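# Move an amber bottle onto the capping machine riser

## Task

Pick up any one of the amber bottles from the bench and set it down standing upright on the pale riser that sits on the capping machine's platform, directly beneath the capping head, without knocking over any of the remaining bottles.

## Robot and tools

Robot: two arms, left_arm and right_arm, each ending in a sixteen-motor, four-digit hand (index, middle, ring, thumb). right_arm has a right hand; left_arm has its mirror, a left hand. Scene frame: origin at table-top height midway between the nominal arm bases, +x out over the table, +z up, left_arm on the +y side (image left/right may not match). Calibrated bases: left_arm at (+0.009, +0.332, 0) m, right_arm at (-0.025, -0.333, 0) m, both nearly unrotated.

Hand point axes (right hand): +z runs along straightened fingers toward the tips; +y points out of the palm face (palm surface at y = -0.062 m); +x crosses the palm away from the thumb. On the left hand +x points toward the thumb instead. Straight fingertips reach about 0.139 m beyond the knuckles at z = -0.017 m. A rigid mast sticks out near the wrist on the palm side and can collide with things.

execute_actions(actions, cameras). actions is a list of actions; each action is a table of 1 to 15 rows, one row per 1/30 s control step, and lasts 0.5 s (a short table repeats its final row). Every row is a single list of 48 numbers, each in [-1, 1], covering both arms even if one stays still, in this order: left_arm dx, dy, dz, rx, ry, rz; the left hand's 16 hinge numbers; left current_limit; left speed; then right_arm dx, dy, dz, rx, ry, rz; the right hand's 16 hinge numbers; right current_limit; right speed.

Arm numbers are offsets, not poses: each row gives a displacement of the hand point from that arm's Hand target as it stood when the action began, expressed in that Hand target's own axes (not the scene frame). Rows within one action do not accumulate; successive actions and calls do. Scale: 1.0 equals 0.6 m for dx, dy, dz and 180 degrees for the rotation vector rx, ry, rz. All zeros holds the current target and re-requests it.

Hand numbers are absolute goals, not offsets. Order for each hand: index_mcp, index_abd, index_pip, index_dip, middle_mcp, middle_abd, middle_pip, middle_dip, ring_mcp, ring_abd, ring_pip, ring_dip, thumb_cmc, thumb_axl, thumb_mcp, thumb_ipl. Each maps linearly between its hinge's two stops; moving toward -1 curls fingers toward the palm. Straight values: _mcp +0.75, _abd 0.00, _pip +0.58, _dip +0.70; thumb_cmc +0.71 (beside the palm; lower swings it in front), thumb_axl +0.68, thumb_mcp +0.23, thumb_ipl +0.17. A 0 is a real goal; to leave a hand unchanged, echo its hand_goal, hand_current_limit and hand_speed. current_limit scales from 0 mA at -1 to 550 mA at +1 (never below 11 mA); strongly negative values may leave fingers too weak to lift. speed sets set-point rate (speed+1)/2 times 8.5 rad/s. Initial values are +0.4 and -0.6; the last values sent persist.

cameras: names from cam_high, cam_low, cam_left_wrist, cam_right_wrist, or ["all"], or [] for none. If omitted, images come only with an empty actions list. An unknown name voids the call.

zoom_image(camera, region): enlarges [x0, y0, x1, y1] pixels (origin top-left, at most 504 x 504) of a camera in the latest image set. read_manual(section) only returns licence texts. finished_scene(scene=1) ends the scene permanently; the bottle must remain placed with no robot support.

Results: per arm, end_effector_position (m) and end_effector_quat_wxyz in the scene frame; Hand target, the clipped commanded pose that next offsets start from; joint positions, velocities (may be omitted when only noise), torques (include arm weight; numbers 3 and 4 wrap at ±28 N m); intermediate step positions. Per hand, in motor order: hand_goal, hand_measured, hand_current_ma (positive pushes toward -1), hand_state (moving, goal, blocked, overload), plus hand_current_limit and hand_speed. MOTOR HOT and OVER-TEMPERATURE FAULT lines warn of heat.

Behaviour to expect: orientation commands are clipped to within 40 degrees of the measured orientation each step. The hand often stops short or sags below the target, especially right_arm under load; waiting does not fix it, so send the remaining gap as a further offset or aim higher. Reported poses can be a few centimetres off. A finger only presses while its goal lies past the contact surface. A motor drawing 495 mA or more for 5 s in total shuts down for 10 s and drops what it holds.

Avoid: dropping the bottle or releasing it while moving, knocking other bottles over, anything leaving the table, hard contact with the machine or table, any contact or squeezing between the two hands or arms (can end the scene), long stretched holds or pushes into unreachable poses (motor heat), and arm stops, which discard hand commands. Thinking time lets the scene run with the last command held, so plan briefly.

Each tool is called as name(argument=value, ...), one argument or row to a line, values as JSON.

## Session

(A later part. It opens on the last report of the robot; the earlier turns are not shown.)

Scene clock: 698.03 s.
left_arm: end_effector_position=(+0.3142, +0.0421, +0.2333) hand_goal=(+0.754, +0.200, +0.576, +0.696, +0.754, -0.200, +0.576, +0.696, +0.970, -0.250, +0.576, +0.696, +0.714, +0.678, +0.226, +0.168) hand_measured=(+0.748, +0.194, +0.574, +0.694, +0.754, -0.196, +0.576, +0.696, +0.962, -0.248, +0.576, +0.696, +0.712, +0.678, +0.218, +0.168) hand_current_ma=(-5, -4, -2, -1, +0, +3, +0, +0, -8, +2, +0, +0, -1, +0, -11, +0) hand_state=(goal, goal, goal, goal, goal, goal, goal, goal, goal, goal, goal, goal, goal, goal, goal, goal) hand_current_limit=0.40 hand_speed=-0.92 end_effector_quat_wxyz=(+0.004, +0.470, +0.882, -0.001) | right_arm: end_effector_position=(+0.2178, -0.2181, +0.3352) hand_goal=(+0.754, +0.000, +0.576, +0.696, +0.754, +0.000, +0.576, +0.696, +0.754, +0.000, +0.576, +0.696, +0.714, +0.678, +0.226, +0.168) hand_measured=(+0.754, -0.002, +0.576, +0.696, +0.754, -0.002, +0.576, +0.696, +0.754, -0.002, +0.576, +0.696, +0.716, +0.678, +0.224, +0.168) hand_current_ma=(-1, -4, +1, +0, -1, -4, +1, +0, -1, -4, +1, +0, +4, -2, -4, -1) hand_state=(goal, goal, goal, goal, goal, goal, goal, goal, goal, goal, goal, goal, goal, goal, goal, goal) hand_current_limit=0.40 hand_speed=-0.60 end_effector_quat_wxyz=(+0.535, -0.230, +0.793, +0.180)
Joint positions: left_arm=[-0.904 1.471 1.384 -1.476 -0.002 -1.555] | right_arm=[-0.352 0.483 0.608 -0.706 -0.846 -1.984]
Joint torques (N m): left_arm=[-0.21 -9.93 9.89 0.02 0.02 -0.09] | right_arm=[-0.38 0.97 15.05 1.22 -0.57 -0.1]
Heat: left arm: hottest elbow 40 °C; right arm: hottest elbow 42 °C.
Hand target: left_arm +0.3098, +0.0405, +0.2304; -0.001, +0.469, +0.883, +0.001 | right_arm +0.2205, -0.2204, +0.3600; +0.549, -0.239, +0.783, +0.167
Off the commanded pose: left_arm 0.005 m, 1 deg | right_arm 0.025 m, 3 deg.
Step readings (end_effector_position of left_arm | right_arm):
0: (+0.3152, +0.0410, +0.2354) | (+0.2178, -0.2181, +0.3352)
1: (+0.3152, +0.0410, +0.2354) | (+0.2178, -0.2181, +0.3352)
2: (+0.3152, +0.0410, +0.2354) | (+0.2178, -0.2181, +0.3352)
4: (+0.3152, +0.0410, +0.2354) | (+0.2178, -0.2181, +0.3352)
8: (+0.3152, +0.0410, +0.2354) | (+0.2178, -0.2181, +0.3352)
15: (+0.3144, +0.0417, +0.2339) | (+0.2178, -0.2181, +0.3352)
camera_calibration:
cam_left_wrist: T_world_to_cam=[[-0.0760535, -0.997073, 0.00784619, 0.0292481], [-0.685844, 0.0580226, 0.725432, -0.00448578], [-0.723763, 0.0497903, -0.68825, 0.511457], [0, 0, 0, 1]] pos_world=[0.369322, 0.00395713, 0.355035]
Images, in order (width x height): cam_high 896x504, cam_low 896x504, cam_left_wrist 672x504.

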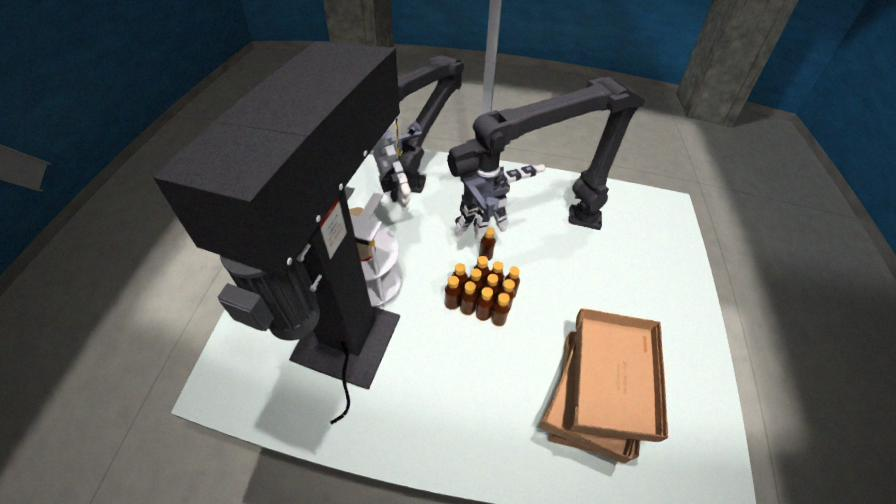

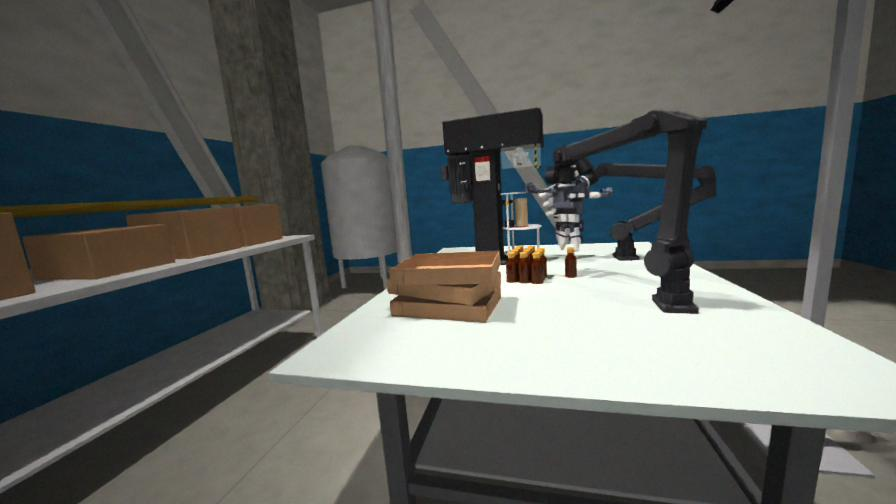

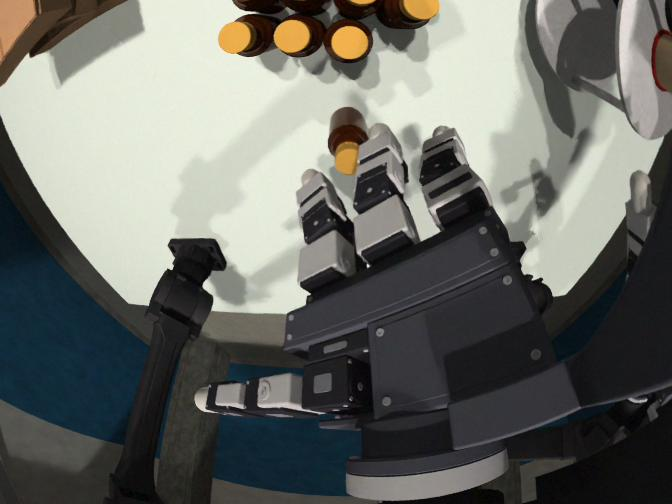

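execute_actions(
  actions=[
    [[0,0,-0.09,0,0,0,0.754,0.2,0.576,0.696,0.754,-0.2,0.576,0.696,0.97,-0.25,0.576,0.696,0.714,0.678,0.226,0.168,0.4,-0.8,0,0,0,0,0,0,0.754,0,0.576,0.696,0.754,0,0.576,0.696,0.754,0,0.576,0.696,0.714,0.678,0.226,0.168,0.4,-0.6]],
    [[0.0829,0.0559,-0.01,0,0,0,0.754,0.2,0.576,0.696,0.754,-0.2,0.576,0.696,0.97,-0.25,0.576,0.696,0.714,0.678,0.226,0.168,0.4,-0.8,0,0,0,0,0,0,0.754,0,0.576,0.696,0.754,0,0.576,0.696,0.754,0,0.576,0.696,0.714,0.678,0.226,0.168,0.4,-0.6]],
    [[0.0829,0.0559,0,0,0,0,0.754,0,0.576,0.696,0.754,0,0.576,0.696,0.754,0,0.576,0.696,0.714,0.678,0.226,0.168,0.4,-0.8,0,0,0,0,0,0,0.754,0,0.576,0.696,0.754,0,0.576,0.696,0.754,0,0.576,0.696,0.714,0.678,0.226,0.168,0.4,-0.6]],
    [[0.0829,0.0559,0,0,0,0,0.754,0,0.576,0.696,0.754,0,0.576,0.696,0.754,0,0.576,0.696,0.714,0.678,0.226,0.168,0.4,-0.8,0,0,0,0,0,0,0.754,0,0.576,0.696,0.754,0,0.576,0.696,0.754,0,0.576,0.696,0.714,0.678,0.226,0.168,0.4,-0.6]],
  ],
  cameras=["cam_low","cam_high","cam_right_wrist","cam_left_wrist"],
)

zoom_image(
  camera="cam_high",
  region=[430, 140, 560, 270],
)

Scene clock: 714.00 s.
left_arm: end_effector_position=(+0.3102, +0.2173, +0.2912) hand_goal=(+0.754, +0.000, +0.576, +0.696, +0.754, +0.000, +0.576, +0.696, +0.754, +0.000, +0.576, +0.696, +0.714, +0.678, +0.226, +0.168) hand_measured=(+0.752, +0.002, +0.574, +0.694, +0.754, -0.002, +0.576, +0.696, +0.754, -0.002, +0.576, +0.696, +0.712, +0.678, +0.218, +0.168) hand_current_ma=(-2, +1, -2, -1, +0, -1, +0, +0, +0, -2, +0, +0, -1, +0, -11, +0) hand_state=(goal, goal, goal, goal, goal, goal, goal, goal, goal, goal, goal, goal, goal, goal, goal, goal) hand_current_limit=0.40 hand_speed=-0.80 end_effector_quat_wxyz=(+0.005, +0.467, +0.884, +0.001) | right_arm: end_effector_position=(+0.2178, -0.2181, +0.3352) hand_goal=(+0.754, +0.000, +0.576, +0.696, +0.754, +0.000, +0.576, +0.696, +0.754, +0.000, +0.576, +0.696, +0.714, +0.678, +0.226, +0.168) hand_measured=(+0.754, -0.002, +0.576, +0.696, +0.754, -0.002, +0.576, +0.696, +0.754, -0.002, +0.576, +0.696, +0.716, +0.678, +0.224, +0.168) hand_current_ma=(-1, -4, +1, +0, -1, -4, +1, +0, -1, -4, +1, +0, +4, -2, -4, -1) hand_state=(goal, goal, goal, goal, goal, goal, goal, goal, goal, goal, goal, goal, goal, goal, goal, goal) hand_current_limit=0.40 hand_speed=-0.60 end_effector_quat_wxyz=(+0.535, -0.230, +0.793, +0.180)
Joint positions: left_arm=[-0.58 1.13 1.225 -1.657 -0.003 -1.239] | right_arm=[-0.352 0.483 0.608 -0.706 -0.846 -1.984]
Joint torques (N m): left_arm=[1.79 -5.3 10.09 -0.46 0 0.11] | right_arm=[-0.38 1.03 15.04 1.22 -0.57 -0.1]
Heat: left arm: hottest elbow 40 °C; right arm: hottest elbow 42 °C.
Hand target: left_arm +0.3098, +0.2204, +0.2908; -0.001, +0.469, +0.883, +0.001 | right_arm +0.2205, -0.2204, +0.3600; +0.549, -0.239, +0.783, +0.167
Off the commanded pose: left_arm 0.003 m, 1 deg | right_arm 0.025 m, 3 deg.
Step readings (end_effector_position of left_arm | right_arm):
0: (+0.3142, +0.0421, +0.2333) | (+0.2178, -0.2181, +0.3352)
1: (+0.3140, +0.0422, +0.2333) | (+0.2178, -0.2181, +0.3352)
2: (+0.3129, +0.0439, +0.2337) | (+0.2178, -0.2181, +0.3352)
4: (+0.3096, +0.0486, +0.2385) | (+0.2178, -0.2181, +0.3352)
8: (+0.3078, +0.0511, +0.2551) | (+0.2178, -0.2181, +0.3352)
15: (+0.3099, +0.0482, +0.2690) | (+0.2178, -0.2181, +0.3352)
16: (+0.3097, +0.0484, +0.2691) | (+0.2178, -0.2181, +0.3352)
17: (+0.3095, +0.0496, +0.2699) | (+0.2178, -0.2181, +0.3352)
19: (+0.3082, +0.0564, +0.2708) | (+0.2178, -0.2181, +0.3352)
23: (+0.3062, +0.0833, +0.2800) | (+0.2178, -0.2181, +0.3352)
30: (+0.3093, +0.0986, +0.2949) | (+0.2178, -0.2181, +0.3352)
31: (+0.3094, +0.0987, +0.2943) | (+0.2178, -0.2181, +0.3352)
32: (+0.3094, +0.1010, +0.2921) | (+0.2178, -0.2181, +0.3352)
34: (+0.3073, +0.1120, +0.2862) | (+0.2178, -0.2181, +0.3352)
38: (+0.3057, +0.1455, +0.2811) | (+0.2178, -0.2181, +0.3352)
45: (+0.3090, +0.1590, +0.2909) | (+0.2178, -0.2181, +0.3352)
46: (+0.3094, +0.1590, +0.2908) | (+0.2178, -0.2181, +0.3352)
47: (+0.3095, +0.1609, +0.2899) | (+0.2178, -0.2181, +0.3352)
49: (+0.3086, +0.1719, +0.2856) | (+0.2178, -0.2181, +0.3352)
53: (+0.3066, +0.2067, +0.2836) | (+0.2178, -0.2181, +0.3352)
60: (+0.3089, +0.2186, +0.2913) | (+0.2178, -0.2181, +0.3352)
camera_calibration:
cam_left_wrist: T_world_to_cam=[[-0.0688512, -0.997609, 0.00592891, 0.201636], [-0.688882, 0.051841, 0.723018, -0.0564183], [-0.721596, 0.0456963, -0.690804, 0.540741], [0, 0, 0, 1]] pos_world=[0.365214, 0.179369, 0.413142]
cam_right_wrist: T_world_to_cam=[[-0.126998, 0.688601, 0.713932, -0.0270619], [-0.120774, -0.72514, 0.677927, -0.404198], [0.984523, -0.000128675, 0.175257, -0.152666], [0, 0, 0, 1]] pos_world=[0.0980497, -0.274485, 0.320093]

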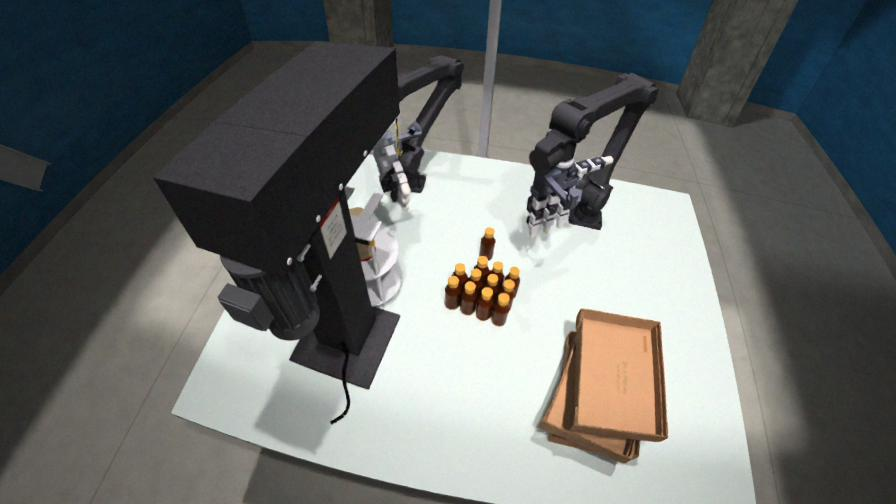

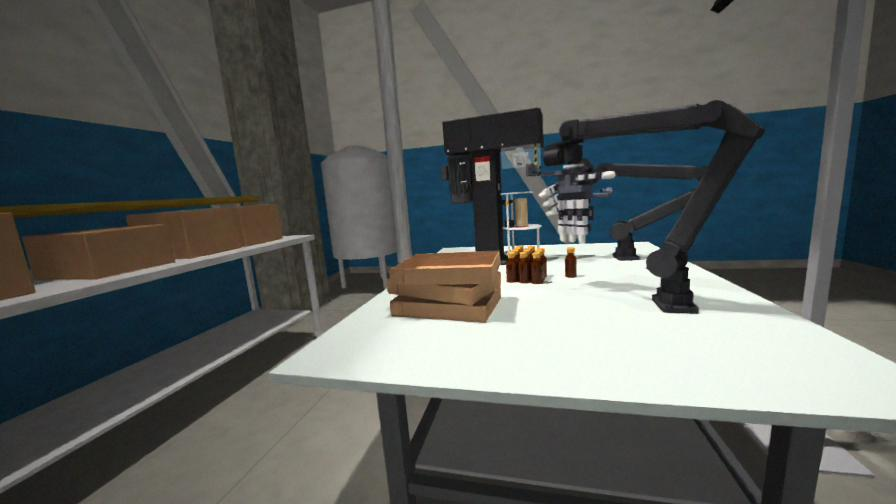

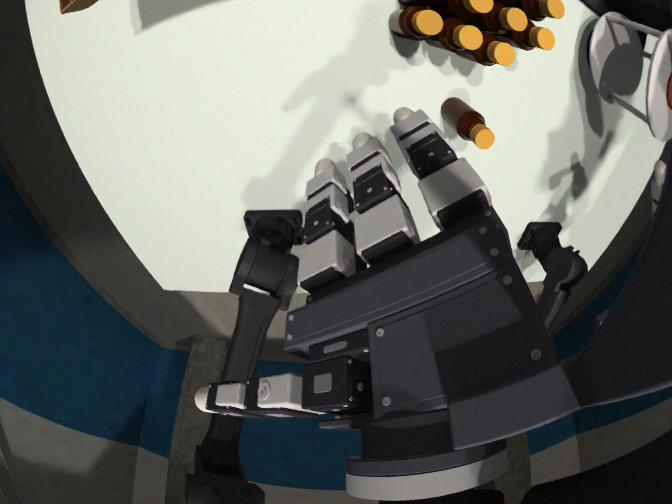

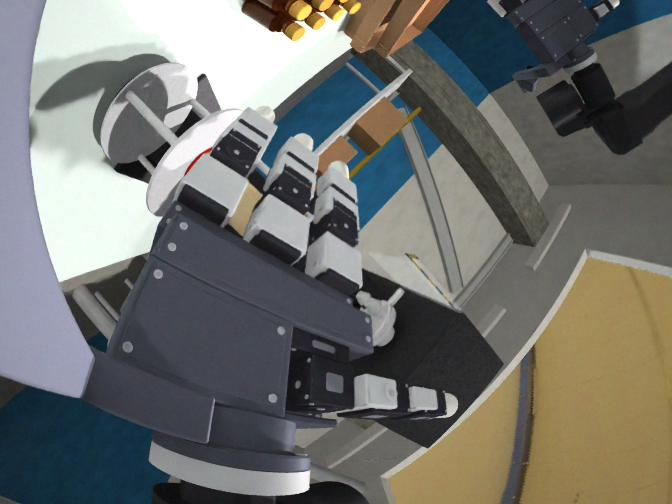

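Scaled by 3.877 from the camera's 896x504 image, which has a finer 1280x720 frame.

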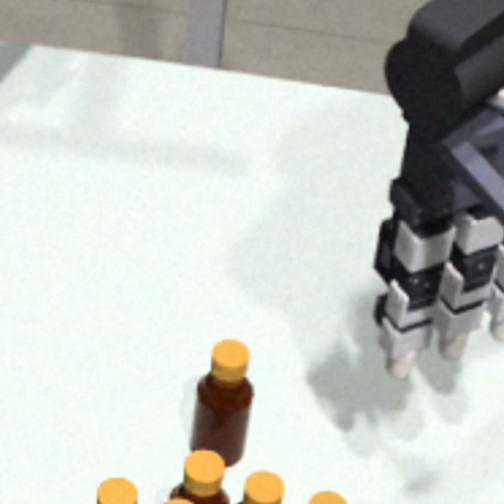

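zoom_image(
  camera="cam_right_wrist",
  region=[380, 0, 580, 180],
)

Scaled by 2.520 from the camera's 672x504 image, which has a finer 960x720 frame.

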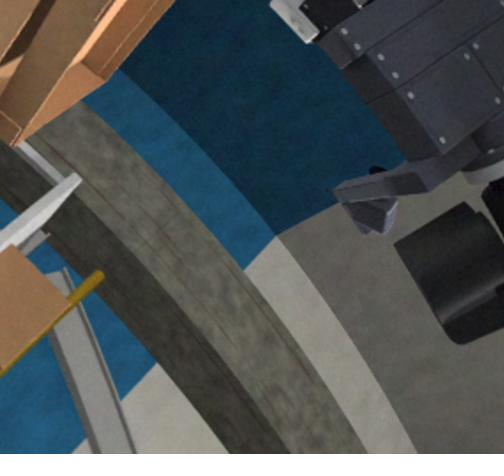

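zoom_image(
  camera="cam_right_wrist",
  region=[220, 0, 400, 120],
)

Scaled by 2.800 from the camera's 672x504 image, which has a finer 960x720 frame.

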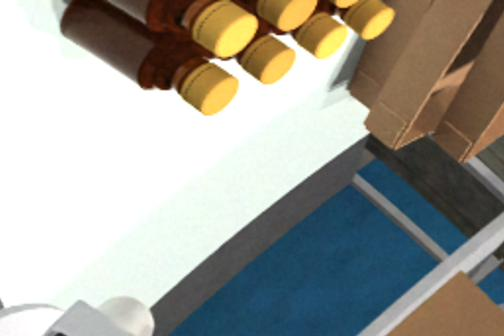

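execute_actions(
  actions=[
    [[0.0829,0.0559,0,0,0,0,0.754,0,0.576,0.696,0.754,0,0.576,0.696,0.754,0,0.576,0.696,0.714,0.678,0.226,0.168,0.4,-0.8,-0.0191,0.0829,0.0526,0,0,0,0.754,0.2,0.576,0.696,0.754,-0.2,0.576,0.696,0.754,-0.25,0.576,0.696,0.714,0.678,0.226,0.168,0.4,-0.8]],
    [[0,0,0,0,0,0,0.754,0,0.576,0.696,0.754,0,0.576,0.696,0.754,0,0.576,0.696,0.714,0.678,0.226,0.168,0.4,-0.8,-0.0191,0.0829,0.0526,0,0,0.1667,0.754,0.2,0.576,0.696,0.754,-0.2,0.576,0.696,0.754,-0.25,0.576,0.696,0.714,0.678,0.226,0.168,0.4,-0.8]],
    [[0,0,0,0,0,0,0.754,0,0.576,0.696,0.754,0,0.576,0.696,0.754,0,0.576,0.696,0.714,0.678,0.226,0.168,0.4,-0.8,0.0249,0.0814,0.0526,0,0,0.1667,0.754,0.2,0.576,0.696,0.754,-0.2,0.576,0.696,0.754,-0.25,0.576,0.696,0.714,0.678,0.226,0.168,0.4,-0.8]],
    [[0,0,0,0,0,0,0.754,0,0.576,0.696,0.754,0,0.576,0.696,0.754,0,0.576,0.696,0.714,0.678,0.226,0.168,0.4,-0.8,0.0414,-0.0344,0.0318,0,0,0.1667,0.754,0.2,0.576,0.696,0.754,-0.2,0.576,0.696,0.754,-0.25,0.576,0.696,0.714,0.678,0.226,0.168,0.4,-0.8]],
    [[0,0,0,0,0,0,0.754,0,0.576,0.696,0.754,0,0.576,0.696,0.754,0,0.576,0.696,0.714,0.678,0.226,0.168,0.4,-0.8,0,0,0,0.0389,0.0209,-0.0076,0.754,0.2,0.576,0.696,0.754,-0.2,0.576,0.696,0.754,-0.25,0.576,0.696,0.714,0.678,0.226,0.168,0.4,-0.8]],
  ],
  cameras=["all"],
)

Scene clock: 869.43 s.
left_arm: end_effector_position=(+0.3110, +0.2772, +0.2911) hand_goal=(+0.754, +0.000, +0.576, +0.696, +0.754, +0.000, +0.576, +0.696, +0.754, +0.000, +0.576, +0.696, +0.714, +0.678, +0.226, +0.168) hand_measured=(+0.752, +0.002, +0.574, +0.694, +0.754, -0.002, +0.576, +0.696, +0.754, -0.002, +0.576, +0.696, +0.714, +0.678, +0.218, +0.168) hand_current_ma=(-1, +1, -1, -1, +0, -1, +0, +0, +0, -1, +0, +0, +0, +0, -11, +0) hand_state=(goal, goal, goal, goal, goal, goal, goal, goal, goal, goal, goal, goal, goal, goal, goal, goal) hand_current_limit=0.40 hand_speed=-0.80 end_effector_quat_wxyz=(+0.007, +0.468, +0.884, +0.003) | right_arm: end_effector_position=(+0.2154, -0.0303, +0.2903) hand_goal=(+0.754, +0.200, +0.576, +0.696, +0.754, -0.200, +0.576, +0.696, +0.754, -0.250, +0.576, +0.696, +0.714, +0.678, +0.226, +0.168) hand_measured=(+0.762, +0.196, +0.576, +0.696, +0.762, -0.200, +0.576, +0.696, +0.760, -0.250, +0.576, +0.696, +0.722, +0.678, +0.224, +0.168) hand_current_ma=(+24, -11, +1, +0, +22, -1, +1, +0, +19, -1, +1, +0, +23, -2, -4, -1) hand_state=(goal, goal, goal, goal, goal, goal, goal, goal, goal, goal, goal, goal, goal, goal, goal, goal) hand_current_limit=0.40 hand_speed=-0.80 end_effector_quat_wxyz=(+0.232, +0.365, +0.783, +0.447)
Joint positions: left_arm=[-0.403 1.045 1.165 -1.676 -0.005 -1.059] | right_arm=[1.187 0.717 0.484 -0.355 0.478 0.255]
Joint torques (N m): left_arm=[1.32 -4.48 10.02 -0.31 -0.06 0.08] | right_arm=[-0.44 -2.73 15.02 1.5 0.31 0.07]
Heat: left arm: hottest elbow 38 °C; right arm: hottest elbow 43 °C.
Hand target: left_arm +0.3098, +0.2804, +0.2909; -0.001, +0.469, +0.883, +0.001 | right_arm +0.2207, -0.0267, +0.3249; +0.228, +0.375, +0.766, +0.470
Off the commanded pose: left_arm 0.003 m, 1 deg | right_arm 0.035 m, 4 deg.
joint sent to its limit (left arm) — joint 4 (wrist pitch), lower limit. The joint targets still meet the commanded pose.
Step readings (end_effector_position of left_arm | right_arm):
0: (+0.3102, +0.2173, +0.2912) | (+0.2178, -0.2181, +0.3352)
1: (+0.3104, +0.2175, +0.2911) | (+0.2181, -0.2182, +0.3349)
2: (+0.3105, +0.2196, +0.2902) | (+0.2201, -0.2178, +0.3328)
4: (+0.3103, +0.2310, +0.2873) | (+0.2214, -0.2109, +0.3298)
8: (+0.3076, +0.2680, +0.2857) | (+0.2104, -0.1819, +0.3337)
15: (+0.3091, +0.2785, +0.2912) | (+0.2128, -0.1663, +0.3393)
16: (+0.3094, +0.2781, +0.2912) | (+0.2135, -0.1654, +0.3400)
17: (+0.3097, +0.2778, +0.2911) | (+0.2143, -0.1628, +0.3419)
19: (+0.3101, +0.2777, +0.2911) | (+0.2124, -0.1522, +0.3462)
23: (+0.3106, +0.2776, +0.2911) | (+0.2044, -0.1237, +0.3471)
30: (+0.3109, +0.2773, +0.2911) | (+0.2163, -0.1065, +0.3416)
31: (+0.3109, +0.2773, +0.2911) | (+0.2173, -0.1051, +0.3422)
32: (+0.3109, +0.2773, +0.2911) | (+0.2173, -0.1019, +0.3444)
34: (+0.3109, +0.2773, +0.2911) | (+0.2123, -0.0894, +0.3486)
38: (+0.3110, +0.2772, +0.2911) | (+0.2024, -0.0577, +0.3486)
45: (+0.3110, +0.2772, +0.2911) | (+0.2129, -0.0452, +0.3465)
46: (+0.3110, +0.2772, +0.2911) | (+0.2135, -0.0447, +0.3476)
47: (+0.3110, +0.2772, +0.2911) | (+0.2133, -0.0429, +0.3485)
49: (+0.3110, +0.2772, +0.2911) | (+0.2121, -0.0390, +0.3467)
53: (+0.3110, +0.2772, +0.2911) | (+0.2079, -0.0279, +0.3228)
60: (+0.3110, +0.2772, +0.2911) | (+0.2137, -0.0273, +0.3051)
61: (+0.3110, +0.2772, +0.2911) | (+0.2142, -0.0282, +0.3038)
62: (+0.3110, +0.2772, +0.2911) | (+0.2141, -0.0281, +0.3014)
64: (+0.3110, +0.2772, +0.2911) | (+0.2136, -0.0273, +0.2944)
68: (+0.3110, +0.2772, +0.2911) | (+0.2131, -0.0275, +0.2859)
75: (+0.3110, +0.2772, +0.2911) | (+0.2149, -0.0294, +0.2909)
camera_calibration:
cam_left_wrist: T_world_to_cam=[[-0.0706979, -0.997489, 0.00426613, 0.262518], [-0.692861, 0.052183, 0.71918, -0.0566437], [-0.717597, 0.0478887, -0.69481, 0.537753], [0, 0, 0, 1]] pos_world=[0.365203, 0.239062, 0.413253]
cam_right_wrist: T_world_to_cam=[[0.714445, -0.349299, 0.606267, -0.306063], [-0.392051, -0.917528, -0.0666244, 0.030867], [0.579538, -0.190088, -0.792466, 0.220023], [0, 0, 0, 1]] pos_world=[0.103255, -0.0367624, 0.361973]

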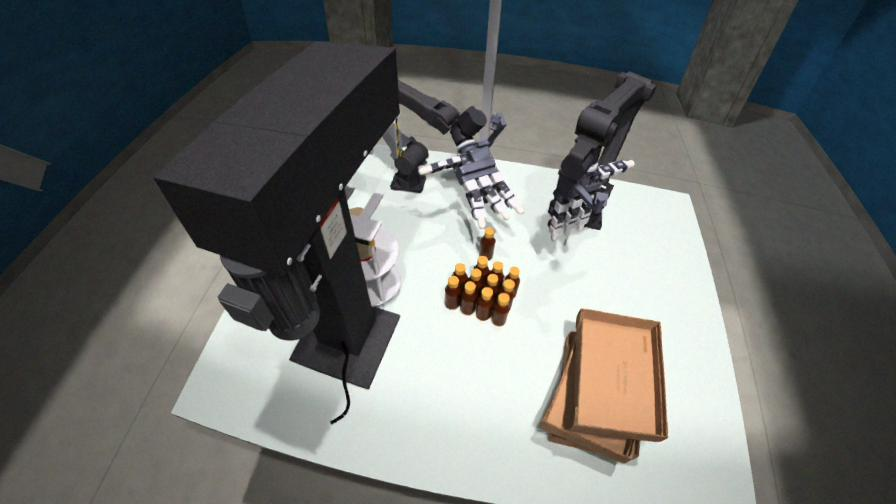

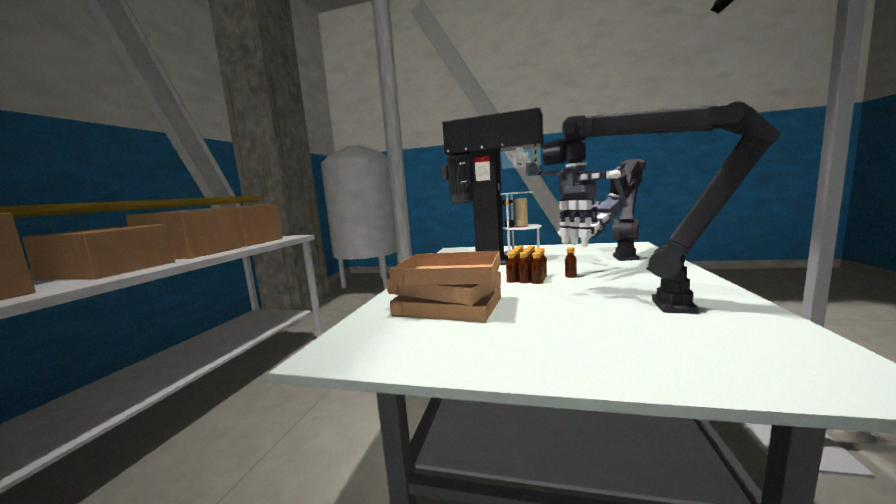

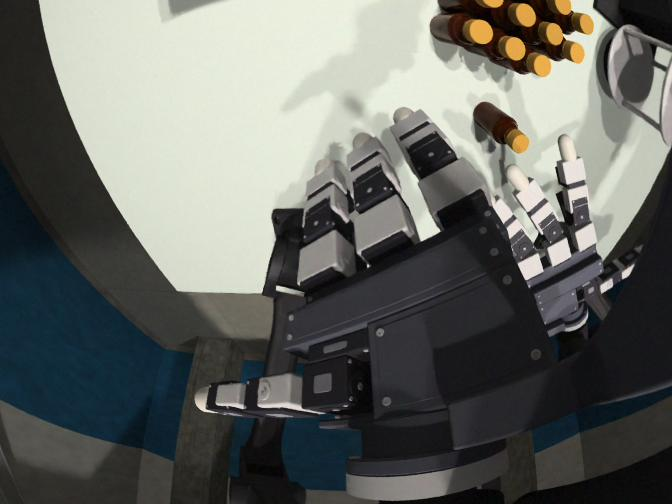

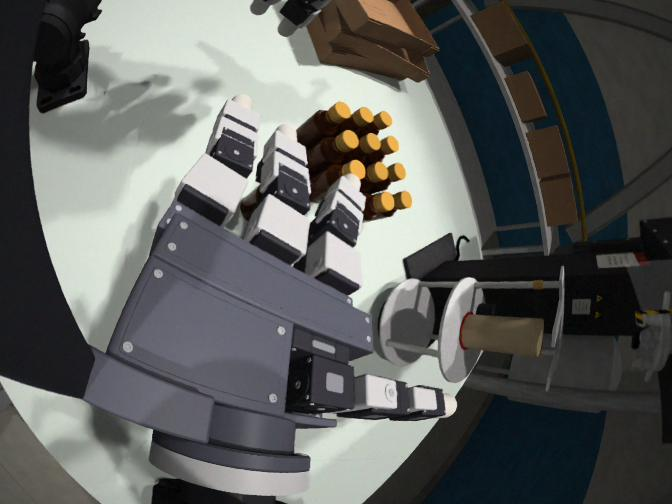

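zoom_image(
  camera="cam_right_wrist",
  region=[200, 80, 430, 260],
)

zoom_image(
  camera="cam_high",
  region=[400, 120, 560, 290],
)

zoom_image(
  camera="cam_left_wrist",
  region=[430, 60, 640, 320],
)

Scaled by 2.191 from the camera's 672x504 image, which has a finer 960x720 frame.

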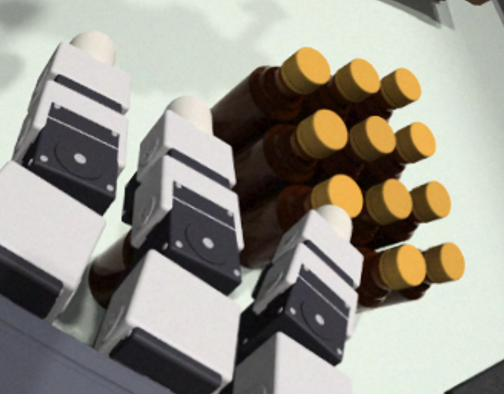

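Scaled by 2.965 from the camera's 896x504 image, which has a finer 1280x720 frame.

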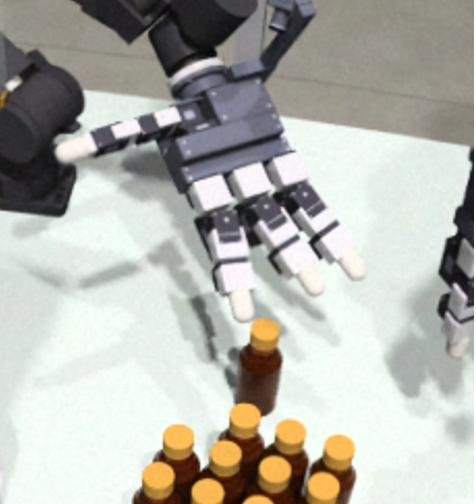

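Scaled by 1.938 from the camera's 672x504 image, which has a finer 960x720 frame.

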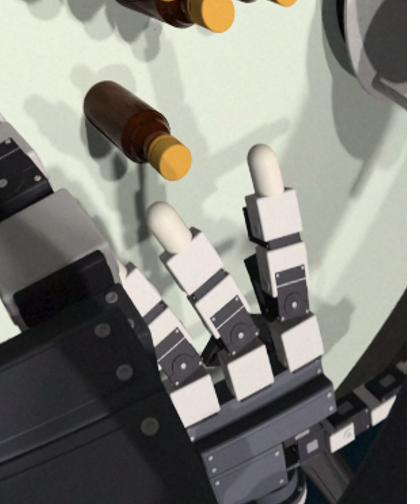

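execute_actions(
  actions=[
    [[0,0,0,0,0,0,0.754,0,0.576,0.696,0.754,0,0.576,0.696,0.754,0,0.576,0.696,0.714,0.678,0.226,0.168,0.4,-0.8,0.0018,-0.0937,0.0366,0,0,0,0.754,0.3,0.576,0.696,0.754,-0.27,0.576,0.696,0.754,-0.34,0.576,0.696,0.714,0.678,0.226,0.168,0.4,-0.8]],
    [[0,0,0,0,0,0,0.754,0,0.576,0.696,0.754,0,0.576,0.696,0.754,0,0.576,0.696,0.714,0.678,0.226,0.168,0.4,-0.8,-0.0002,-0.0446,0.0227,0,0,0,0.754,0.3,0.576,0.696,0.754,-0.27,0.576,0.696,0.754,-0.34,0.576,0.696,0.714,0.678,0.226,0.168,0.4,-0.8]],
  ],
  cameras=["all"],
)

zoom_image(
  camera="cam_right_wrist",
  region=[200, 80, 430, 260],
)

zoom_image(
  camera="cam_left_wrist",
  region=[430, 60, 640, 320],
)

zoom_image(
  camera="cam_high",
  region=[400, 120, 560, 290],
)

Scene clock: 923.13 s.
left_arm: end_effector_position=(+0.3110, +0.2772, +0.2911) hand_goal=(+0.754, +0.000, +0.576, +0.696, +0.754, +0.000, +0.576, +0.696, +0.754, +0.000, +0.576, +0.696, +0.714, +0.678, +0.226, +0.168) hand_measured=(+0.752, +0.002, +0.574, +0.694, +0.754, -0.002, +0.576, +0.696, +0.754, -0.002, +0.576, +0.696, +0.714, +0.678, +0.218, +0.168) hand_current_ma=(-1, +1, -1, -1, +0, -1, +0, +0, +0, -1, +0, +0, +0, +0, -11, +0) hand_state=(goal, goal, goal, goal, goal, goal, goal, goal, goal, goal, goal, goal, goal, goal, goal, goal) hand_current_limit=0.40 hand_speed=-0.80 end_effector_quat_wxyz=(+0.007, +0.468, +0.884, +0.003) | right_arm: end_effector_position=(+0.2154, -0.0323, +0.2311) hand_goal=(+0.754, +0.300, +0.576, +0.696, +0.754, -0.270, +0.576, +0.696, +0.754, -0.340, +0.576, +0.696, +0.714, +0.678, +0.226, +0.168) hand_measured=(+0.762, +0.296, +0.576, +0.696, +0.762, -0.266, +0.576, +0.696, +0.760, -0.336, +0.576, +0.696, +0.722, +0.678, +0.224, +0.168) hand_current_ma=(+24, -11, +1, +0, +22, +8, +1, +0, +20, +9, +1, +0, +23, -2, -4, -1) hand_state=(goal, goal, goal, goal, goal, goal, goal, goal, goal, goal, goal, goal, goal, goal, goal, goal) hand_current_limit=0.40 hand_speed=-0.80 end_effector_quat_wxyz=(+0.231, +0.372, +0.773, +0.460)
Joint positions: left_arm=[-0.403 1.045 1.165 -1.676 -0.005 -1.059] | right_arm=[1.191 0.815 0.337 -0.084 0.487 0.27]
Joint torques (N m): left_arm=[1.2 -3.96 9.99 -0.21 -0.02 0.1] | right_arm=[0.56 -1.73 9.36 3.26 0.54 0.03]
Heat: left arm: hottest elbow 39 °C; right arm: hottest elbow 41 °C.
Hand target: left_arm +0.3098, +0.2804, +0.2909; -0.001, +0.469, +0.883, +0.001 | right_arm +0.2152, -0.0294, +0.2349; +0.228, +0.375, +0.766, +0.470
Off the commanded pose: left_arm 0.003 m, 1 deg | right_arm 0.005 m, 2 deg.
joint sent to its limit (left arm) — joint 4 (wrist pitch), lower limit. The joint targets still meet the commanded pose.
Step readings (end_effector_position of left_arm | right_arm):
0: (+0.3110, +0.2772, +0.2911) | (+0.2154, -0.0303, +0.2903)
1: (+0.3110, +0.2772, +0.2911) | (+0.2154, -0.0303, +0.2903)
2: (+0.3110, +0.2772, +0.2911) | (+0.2155, -0.0303, +0.2908)
4: (+0.3110, +0.2772, +0.2911) | (+0.2158, -0.0306, +0.2910)
8: (+0.3110, +0.2772, +0.2911) | (+0.2154, -0.0329, +0.2762)
15: (+0.3110, +0.2772, +0.2911) | (+0.2153, -0.0329, +0.2581)
16: (+0.3110, +0.2772, +0.2911) | (+0.2154, -0.0329, +0.2586)
17: (+0.3110, +0.2772, +0.2911) | (+0.2155, -0.0327, +0.2590)
19: (+0.3110, +0.2772, +0.2911) | (+0.2155, -0.0324, +0.2571)
23: (+0.3110, +0.2772, +0.2911) | (+0.2150, -0.0331, +0.2385)
30: (+0.3110, +0.2772, +0.2911) | (+0.2152, -0.0326, +0.2294)
camera_calibration:
cam_left_wrist: T_world_to_cam=[[-0.0706979, -0.997489, 0.00426613, 0.262518], [-0.692861, 0.052183, 0.71918, -0.0566437], [-0.717597, 0.0478887, -0.69481, 0.537753], [0, 0, 0, 1]] pos_world=[0.365203, 0.239062, 0.413253]
cam_right_wrist: T_world_to_cam=[[0.707032, -0.377214, 0.598176, -0.268281], [-0.401511, -0.910428, -0.0995452, 0.0349755], [0.582146, -0.169793, -0.795158, 0.173414], [0, 0, 0, 1]] pos_world=[0.102774, -0.0399123, 0.301852]

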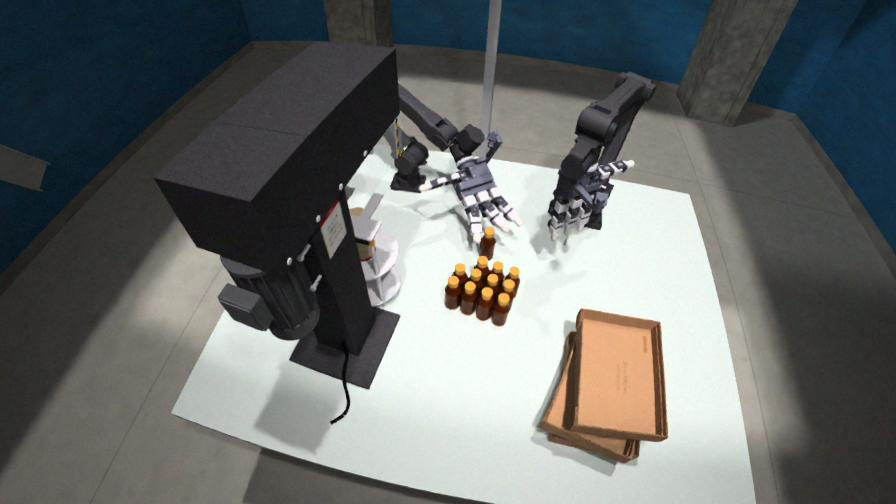

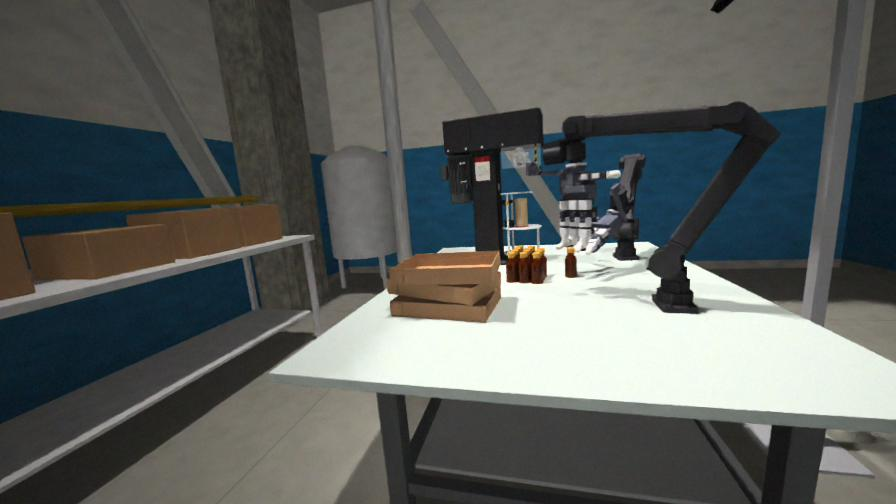

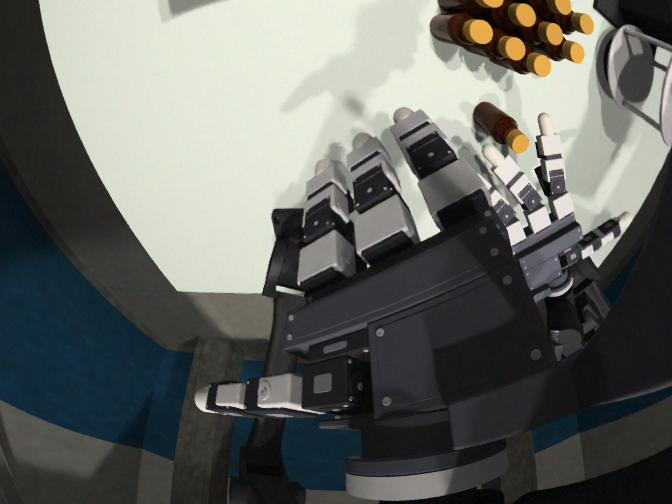

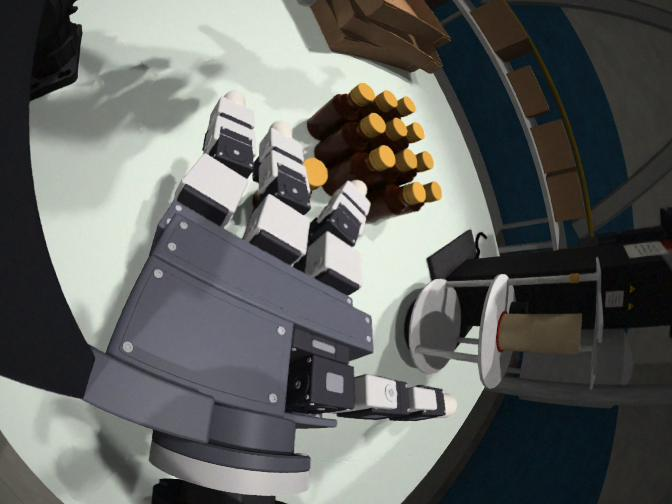

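Scaled by 2.191 from the camera's 672x504 image, which has a finer 960x720 frame.

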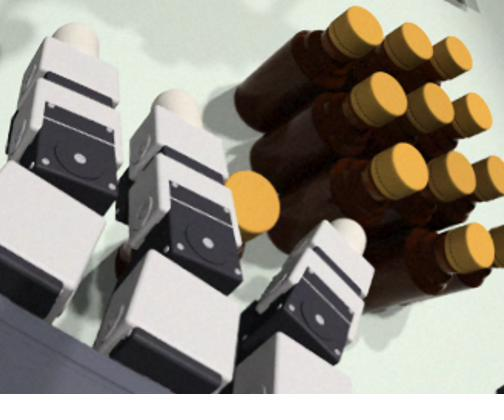

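Scaled by 1.938 from the camera's 672x504 image, which has a finer 960x720 frame.

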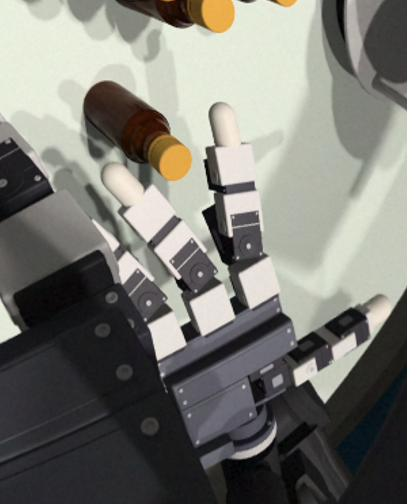

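Scaled by 2.965 from the camera's 896x504 image, which has a finer 1280x720 frame.

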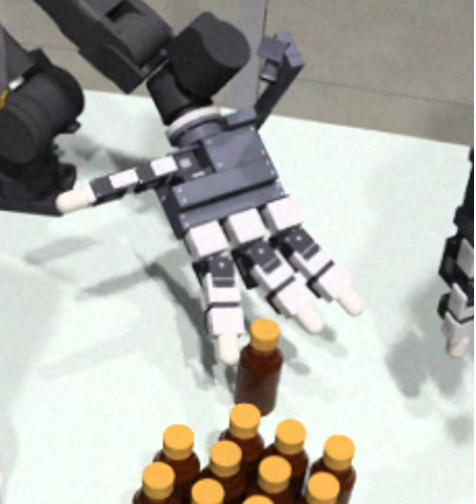

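execute_actions(
  actions=[
    [[0,0,0,0,0,0,0.754,0,0.576,0.696,0.754,0,0.576,0.696,0.754,0,0.576,0.696,0.714,0.678,0.226,0.168,0.4,-0.8,-0.0002,-0.0542,0.0277,0,0,0,0.754,0.3,0.576,0.696,0.754,-0.27,0.576,0.696,0.754,-0.34,0.576,0.696,0.714,0.678,0.226,0.168,0.4,-0.8]],
    [[0,0,0,0,0,0,0.754,0,0.576,0.696,0.754,0,0.576,0.696,0.754,0,0.576,0.696,0.714,0.678,0.226,0.168,0.4,-0.8,-0.0002,-0.0542,0.0277,0,0,0,0.754,0.3,0.576,0.696,0.754,-0.27,0.576,0.696,0.754,-0.34,0.576,0.696,0.714,0.678,0.226,0.168,0.4,-0.8]],
  ],
  cameras=["all"],
)

zoom_image(
  camera="cam_right_wrist",
  region=[200, 80, 430, 260],
)

zoom_image(
  camera="cam_left_wrist",
  region=[430, 60, 640, 320],
)

zoom_image(
  camera="cam_high",
  region=[400, 120, 560, 290],
)

zoom_image(
  camera="cam_low",
  region=[520, 190, 660, 290],
)

Scene clock: 946.73 s.
left_arm: end_effector_position=(+0.3110, +0.2772, +0.2911) hand_goal=(+0.754, +0.000, +0.576, +0.696, +0.754, +0.000, +0.576, +0.696, +0.754, +0.000, +0.576, +0.696, +0.714, +0.678, +0.226, +0.168) hand_measured=(+0.752, +0.002, +0.574, +0.694, +0.754, -0.002, +0.576, +0.696, +0.754, -0.002, +0.576, +0.696, +0.714, +0.678, +0.218, +0.168) hand_current_ma=(-1, +1, -1, -1, +0, -1, +0, +0, +0, -1, +0, +0, +0, +0, -11, +0) hand_state=(goal, goal, goal, goal, goal, goal, goal, goal, goal, goal, goal, goal, goal, goal, goal, goal) hand_current_limit=0.40 hand_speed=-0.80 end_effector_quat_wxyz=(+0.007, +0.468, +0.884, +0.003) | right_arm: end_effector_position=(+0.2155, -0.0318, +0.1594) hand_goal=(+0.754, +0.300, +0.576, +0.696, +0.754, -0.270, +0.576, +0.696, +0.754, -0.340, +0.576, +0.696, +0.714, +0.678, +0.226, +0.168) hand_measured=(+0.762, +0.296, +0.576, +0.696, +0.762, -0.266, +0.576, +0.696, +0.760, -0.336, +0.576, +0.696, +0.722, +0.678, +0.224, +0.168) hand_current_ma=(+24, -10, +1, +0, +22, +8, +1, +0, +20, +9, +1, +0, +23, -2, -4, -1) hand_state=(goal, goal, goal, goal, goal, goal, goal, goal, goal, goal, goal, goal, goal, goal, goal, goal) hand_current_limit=0.40 hand_speed=-0.80 end_effector_quat_wxyz=(+0.230, +0.373, +0.771, +0.461)
Joint positions: left_arm=[-0.403 1.045 1.165 -1.676 -0.005 -1.059] | right_arm=[1.192 1.085 0.214 0.311 0.487 0.274]
Joint torques (N m): left_arm=[1.9 -4.19 10.09 -0.31 -0.02 0.08] | right_arm=[0.44 -2.49 7.28 3.28 0.55 0]
Heat: left arm: hottest elbow 39 °C; right arm: hottest elbow 39 °C.
Hand target: left_arm +0.3098, +0.2804, +0.2909; -0.001, +0.469, +0.883, +0.001 | right_arm +0.2152, -0.0293, +0.1618; +0.228, +0.375, +0.766, +0.470
Off the commanded pose: left_arm 0.003 m, 1 deg | right_arm 0.004 m, 1 deg.
joint sent to its limit (left arm) — joint 4 (wrist pitch), lower limit. The joint targets still meet the commanded pose.
Step readings (end_effector_position of left_arm | right_arm):
0: (+0.3110, +0.2772, +0.2911) | (+0.2154, -0.0323, +0.2311)
1: (+0.3110, +0.2772, +0.2911) | (+0.2154, -0.0323, +0.2311)
2: (+0.3110, +0.2772, +0.2911) | (+0.2154, -0.0323, +0.2304)
4: (+0.3110, +0.2772, +0.2911) | (+0.2155, -0.0321, +0.2259)
8: (+0.3110, +0.2772, +0.2911) | (+0.2149, -0.0333, +0.2024)
15: (+0.3110, +0.2772, +0.2911) | (+0.2151, -0.0327, +0.1926)
16: (+0.3110, +0.2772, +0.2911) | (+0.2151, -0.0325, +0.1934)
17: (+0.3110, +0.2772, +0.2911) | (+0.2152, -0.0324, +0.1936)
19: (+0.3110, +0.2772, +0.2911) | (+0.2156, -0.0314, +0.1903)
23: (+0.3110, +0.2772, +0.2911) | (+0.2151, -0.0326, +0.1669)
30: (+0.3110, +0.2772, +0.2911) | (+0.2151, -0.0327, +0.1561)
camera_calibration:
cam_left_wrist: T_world_to_cam=[[-0.0706979, -0.997489, 0.00426613, 0.262518], [-0.692861, 0.052183, 0.71918, -0.0566437], [-0.717597, 0.0478887, -0.69481, 0.537753], [0, 0, 0, 1]] pos_world=[0.365203, 0.239062, 0.413253]
cam_right_wrist: T_world_to_cam=[[0.707649, -0.381096, 0.594978, -0.225034], [-0.402556, -0.909495, -0.103763, 0.0292555], [0.580673, -0.166084, -0.797016, 0.117206], [0, 0, 0, 1]] pos_world=[0.102964, -0.0396856, 0.230341]

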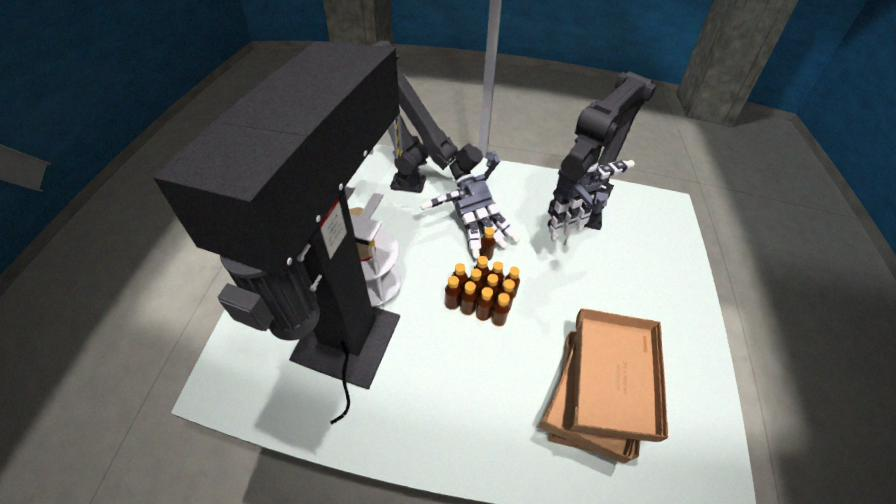

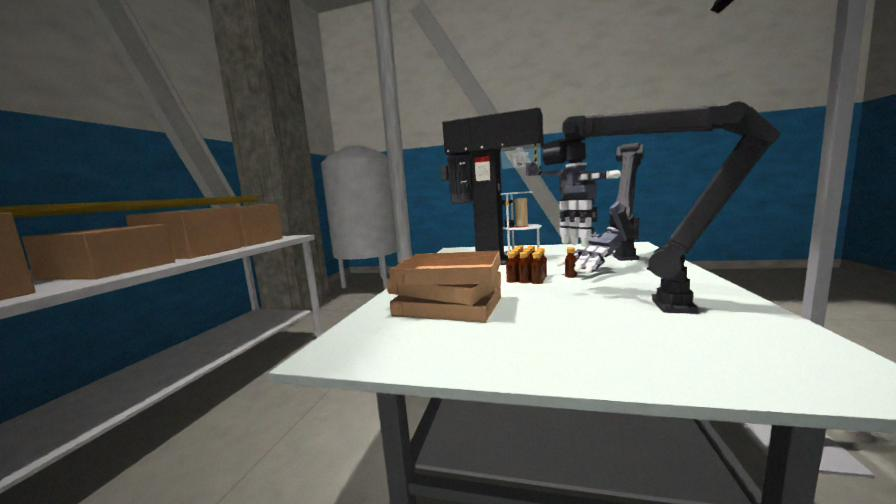

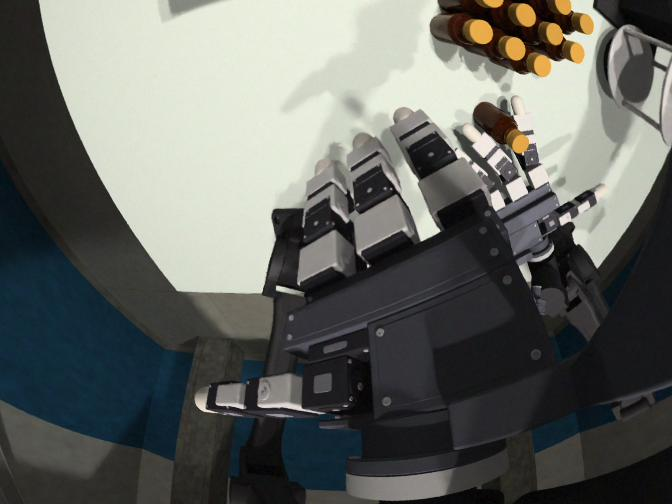

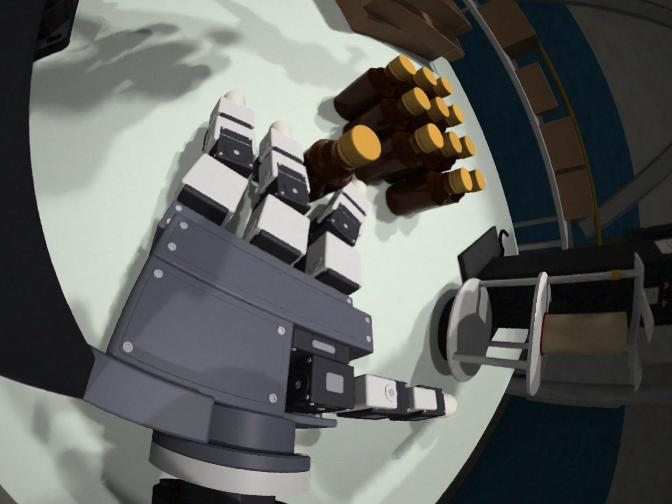

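Scaled by 2.191 from the camera's 672x504 image, which has a finer 960x720 frame.

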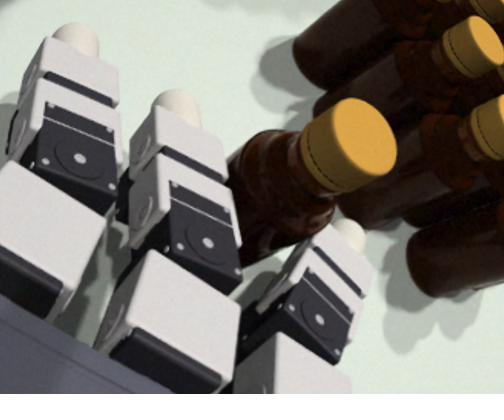

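Scaled by 1.938 from the camera's 672x504 image, which has a finer 960x720 frame.

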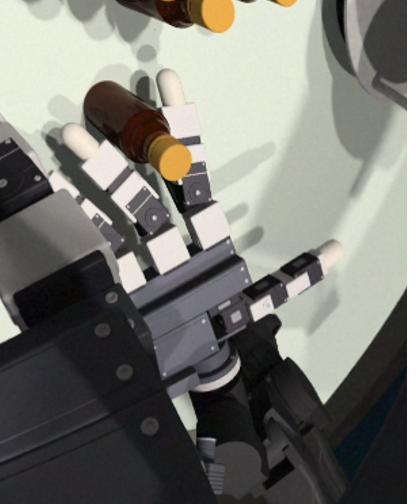

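Scaled by 2.965 from the camera's 896x504 image, which has a finer 1280x720 frame.

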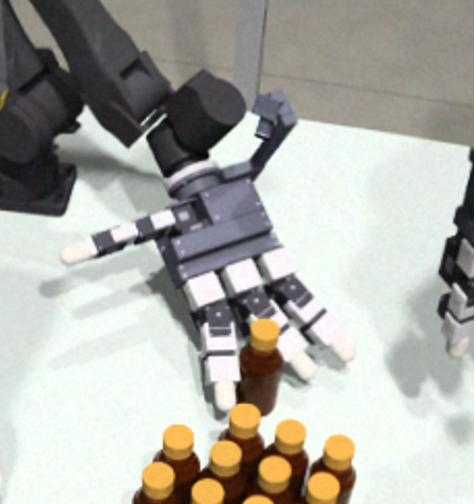

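Scaled by 3.600 from the camera's 896x504 image, which has a finer 1280x720 frame.

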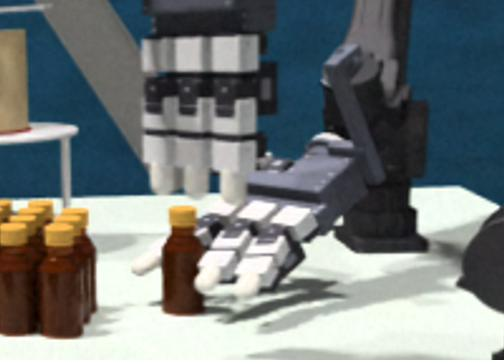

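zoom_image(
  camera="cam_low",
  region=[500, 236, 590, 290],
)

zoom_image(
  camera="cam_low",
  region=[550, 236, 610, 284],
)

Scaled by 5.600 from the camera's 896x504 image, which has a finer 1280x720 frame.

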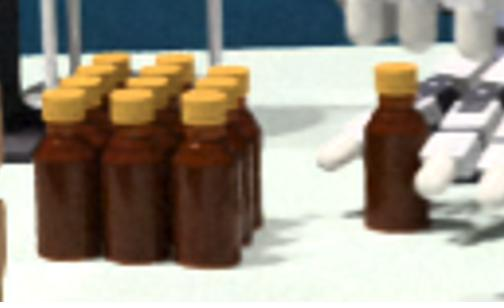

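Scaled by 8.400 from the camera's 896x504 image, which has a finer 1280x720 frame.

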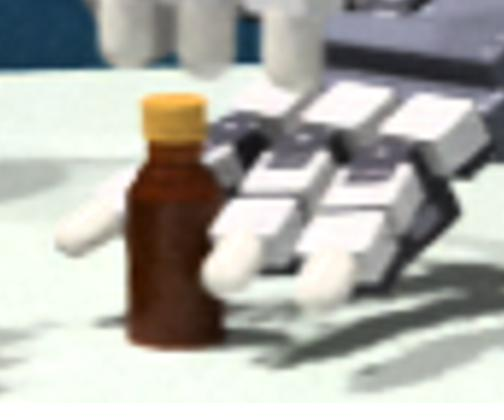

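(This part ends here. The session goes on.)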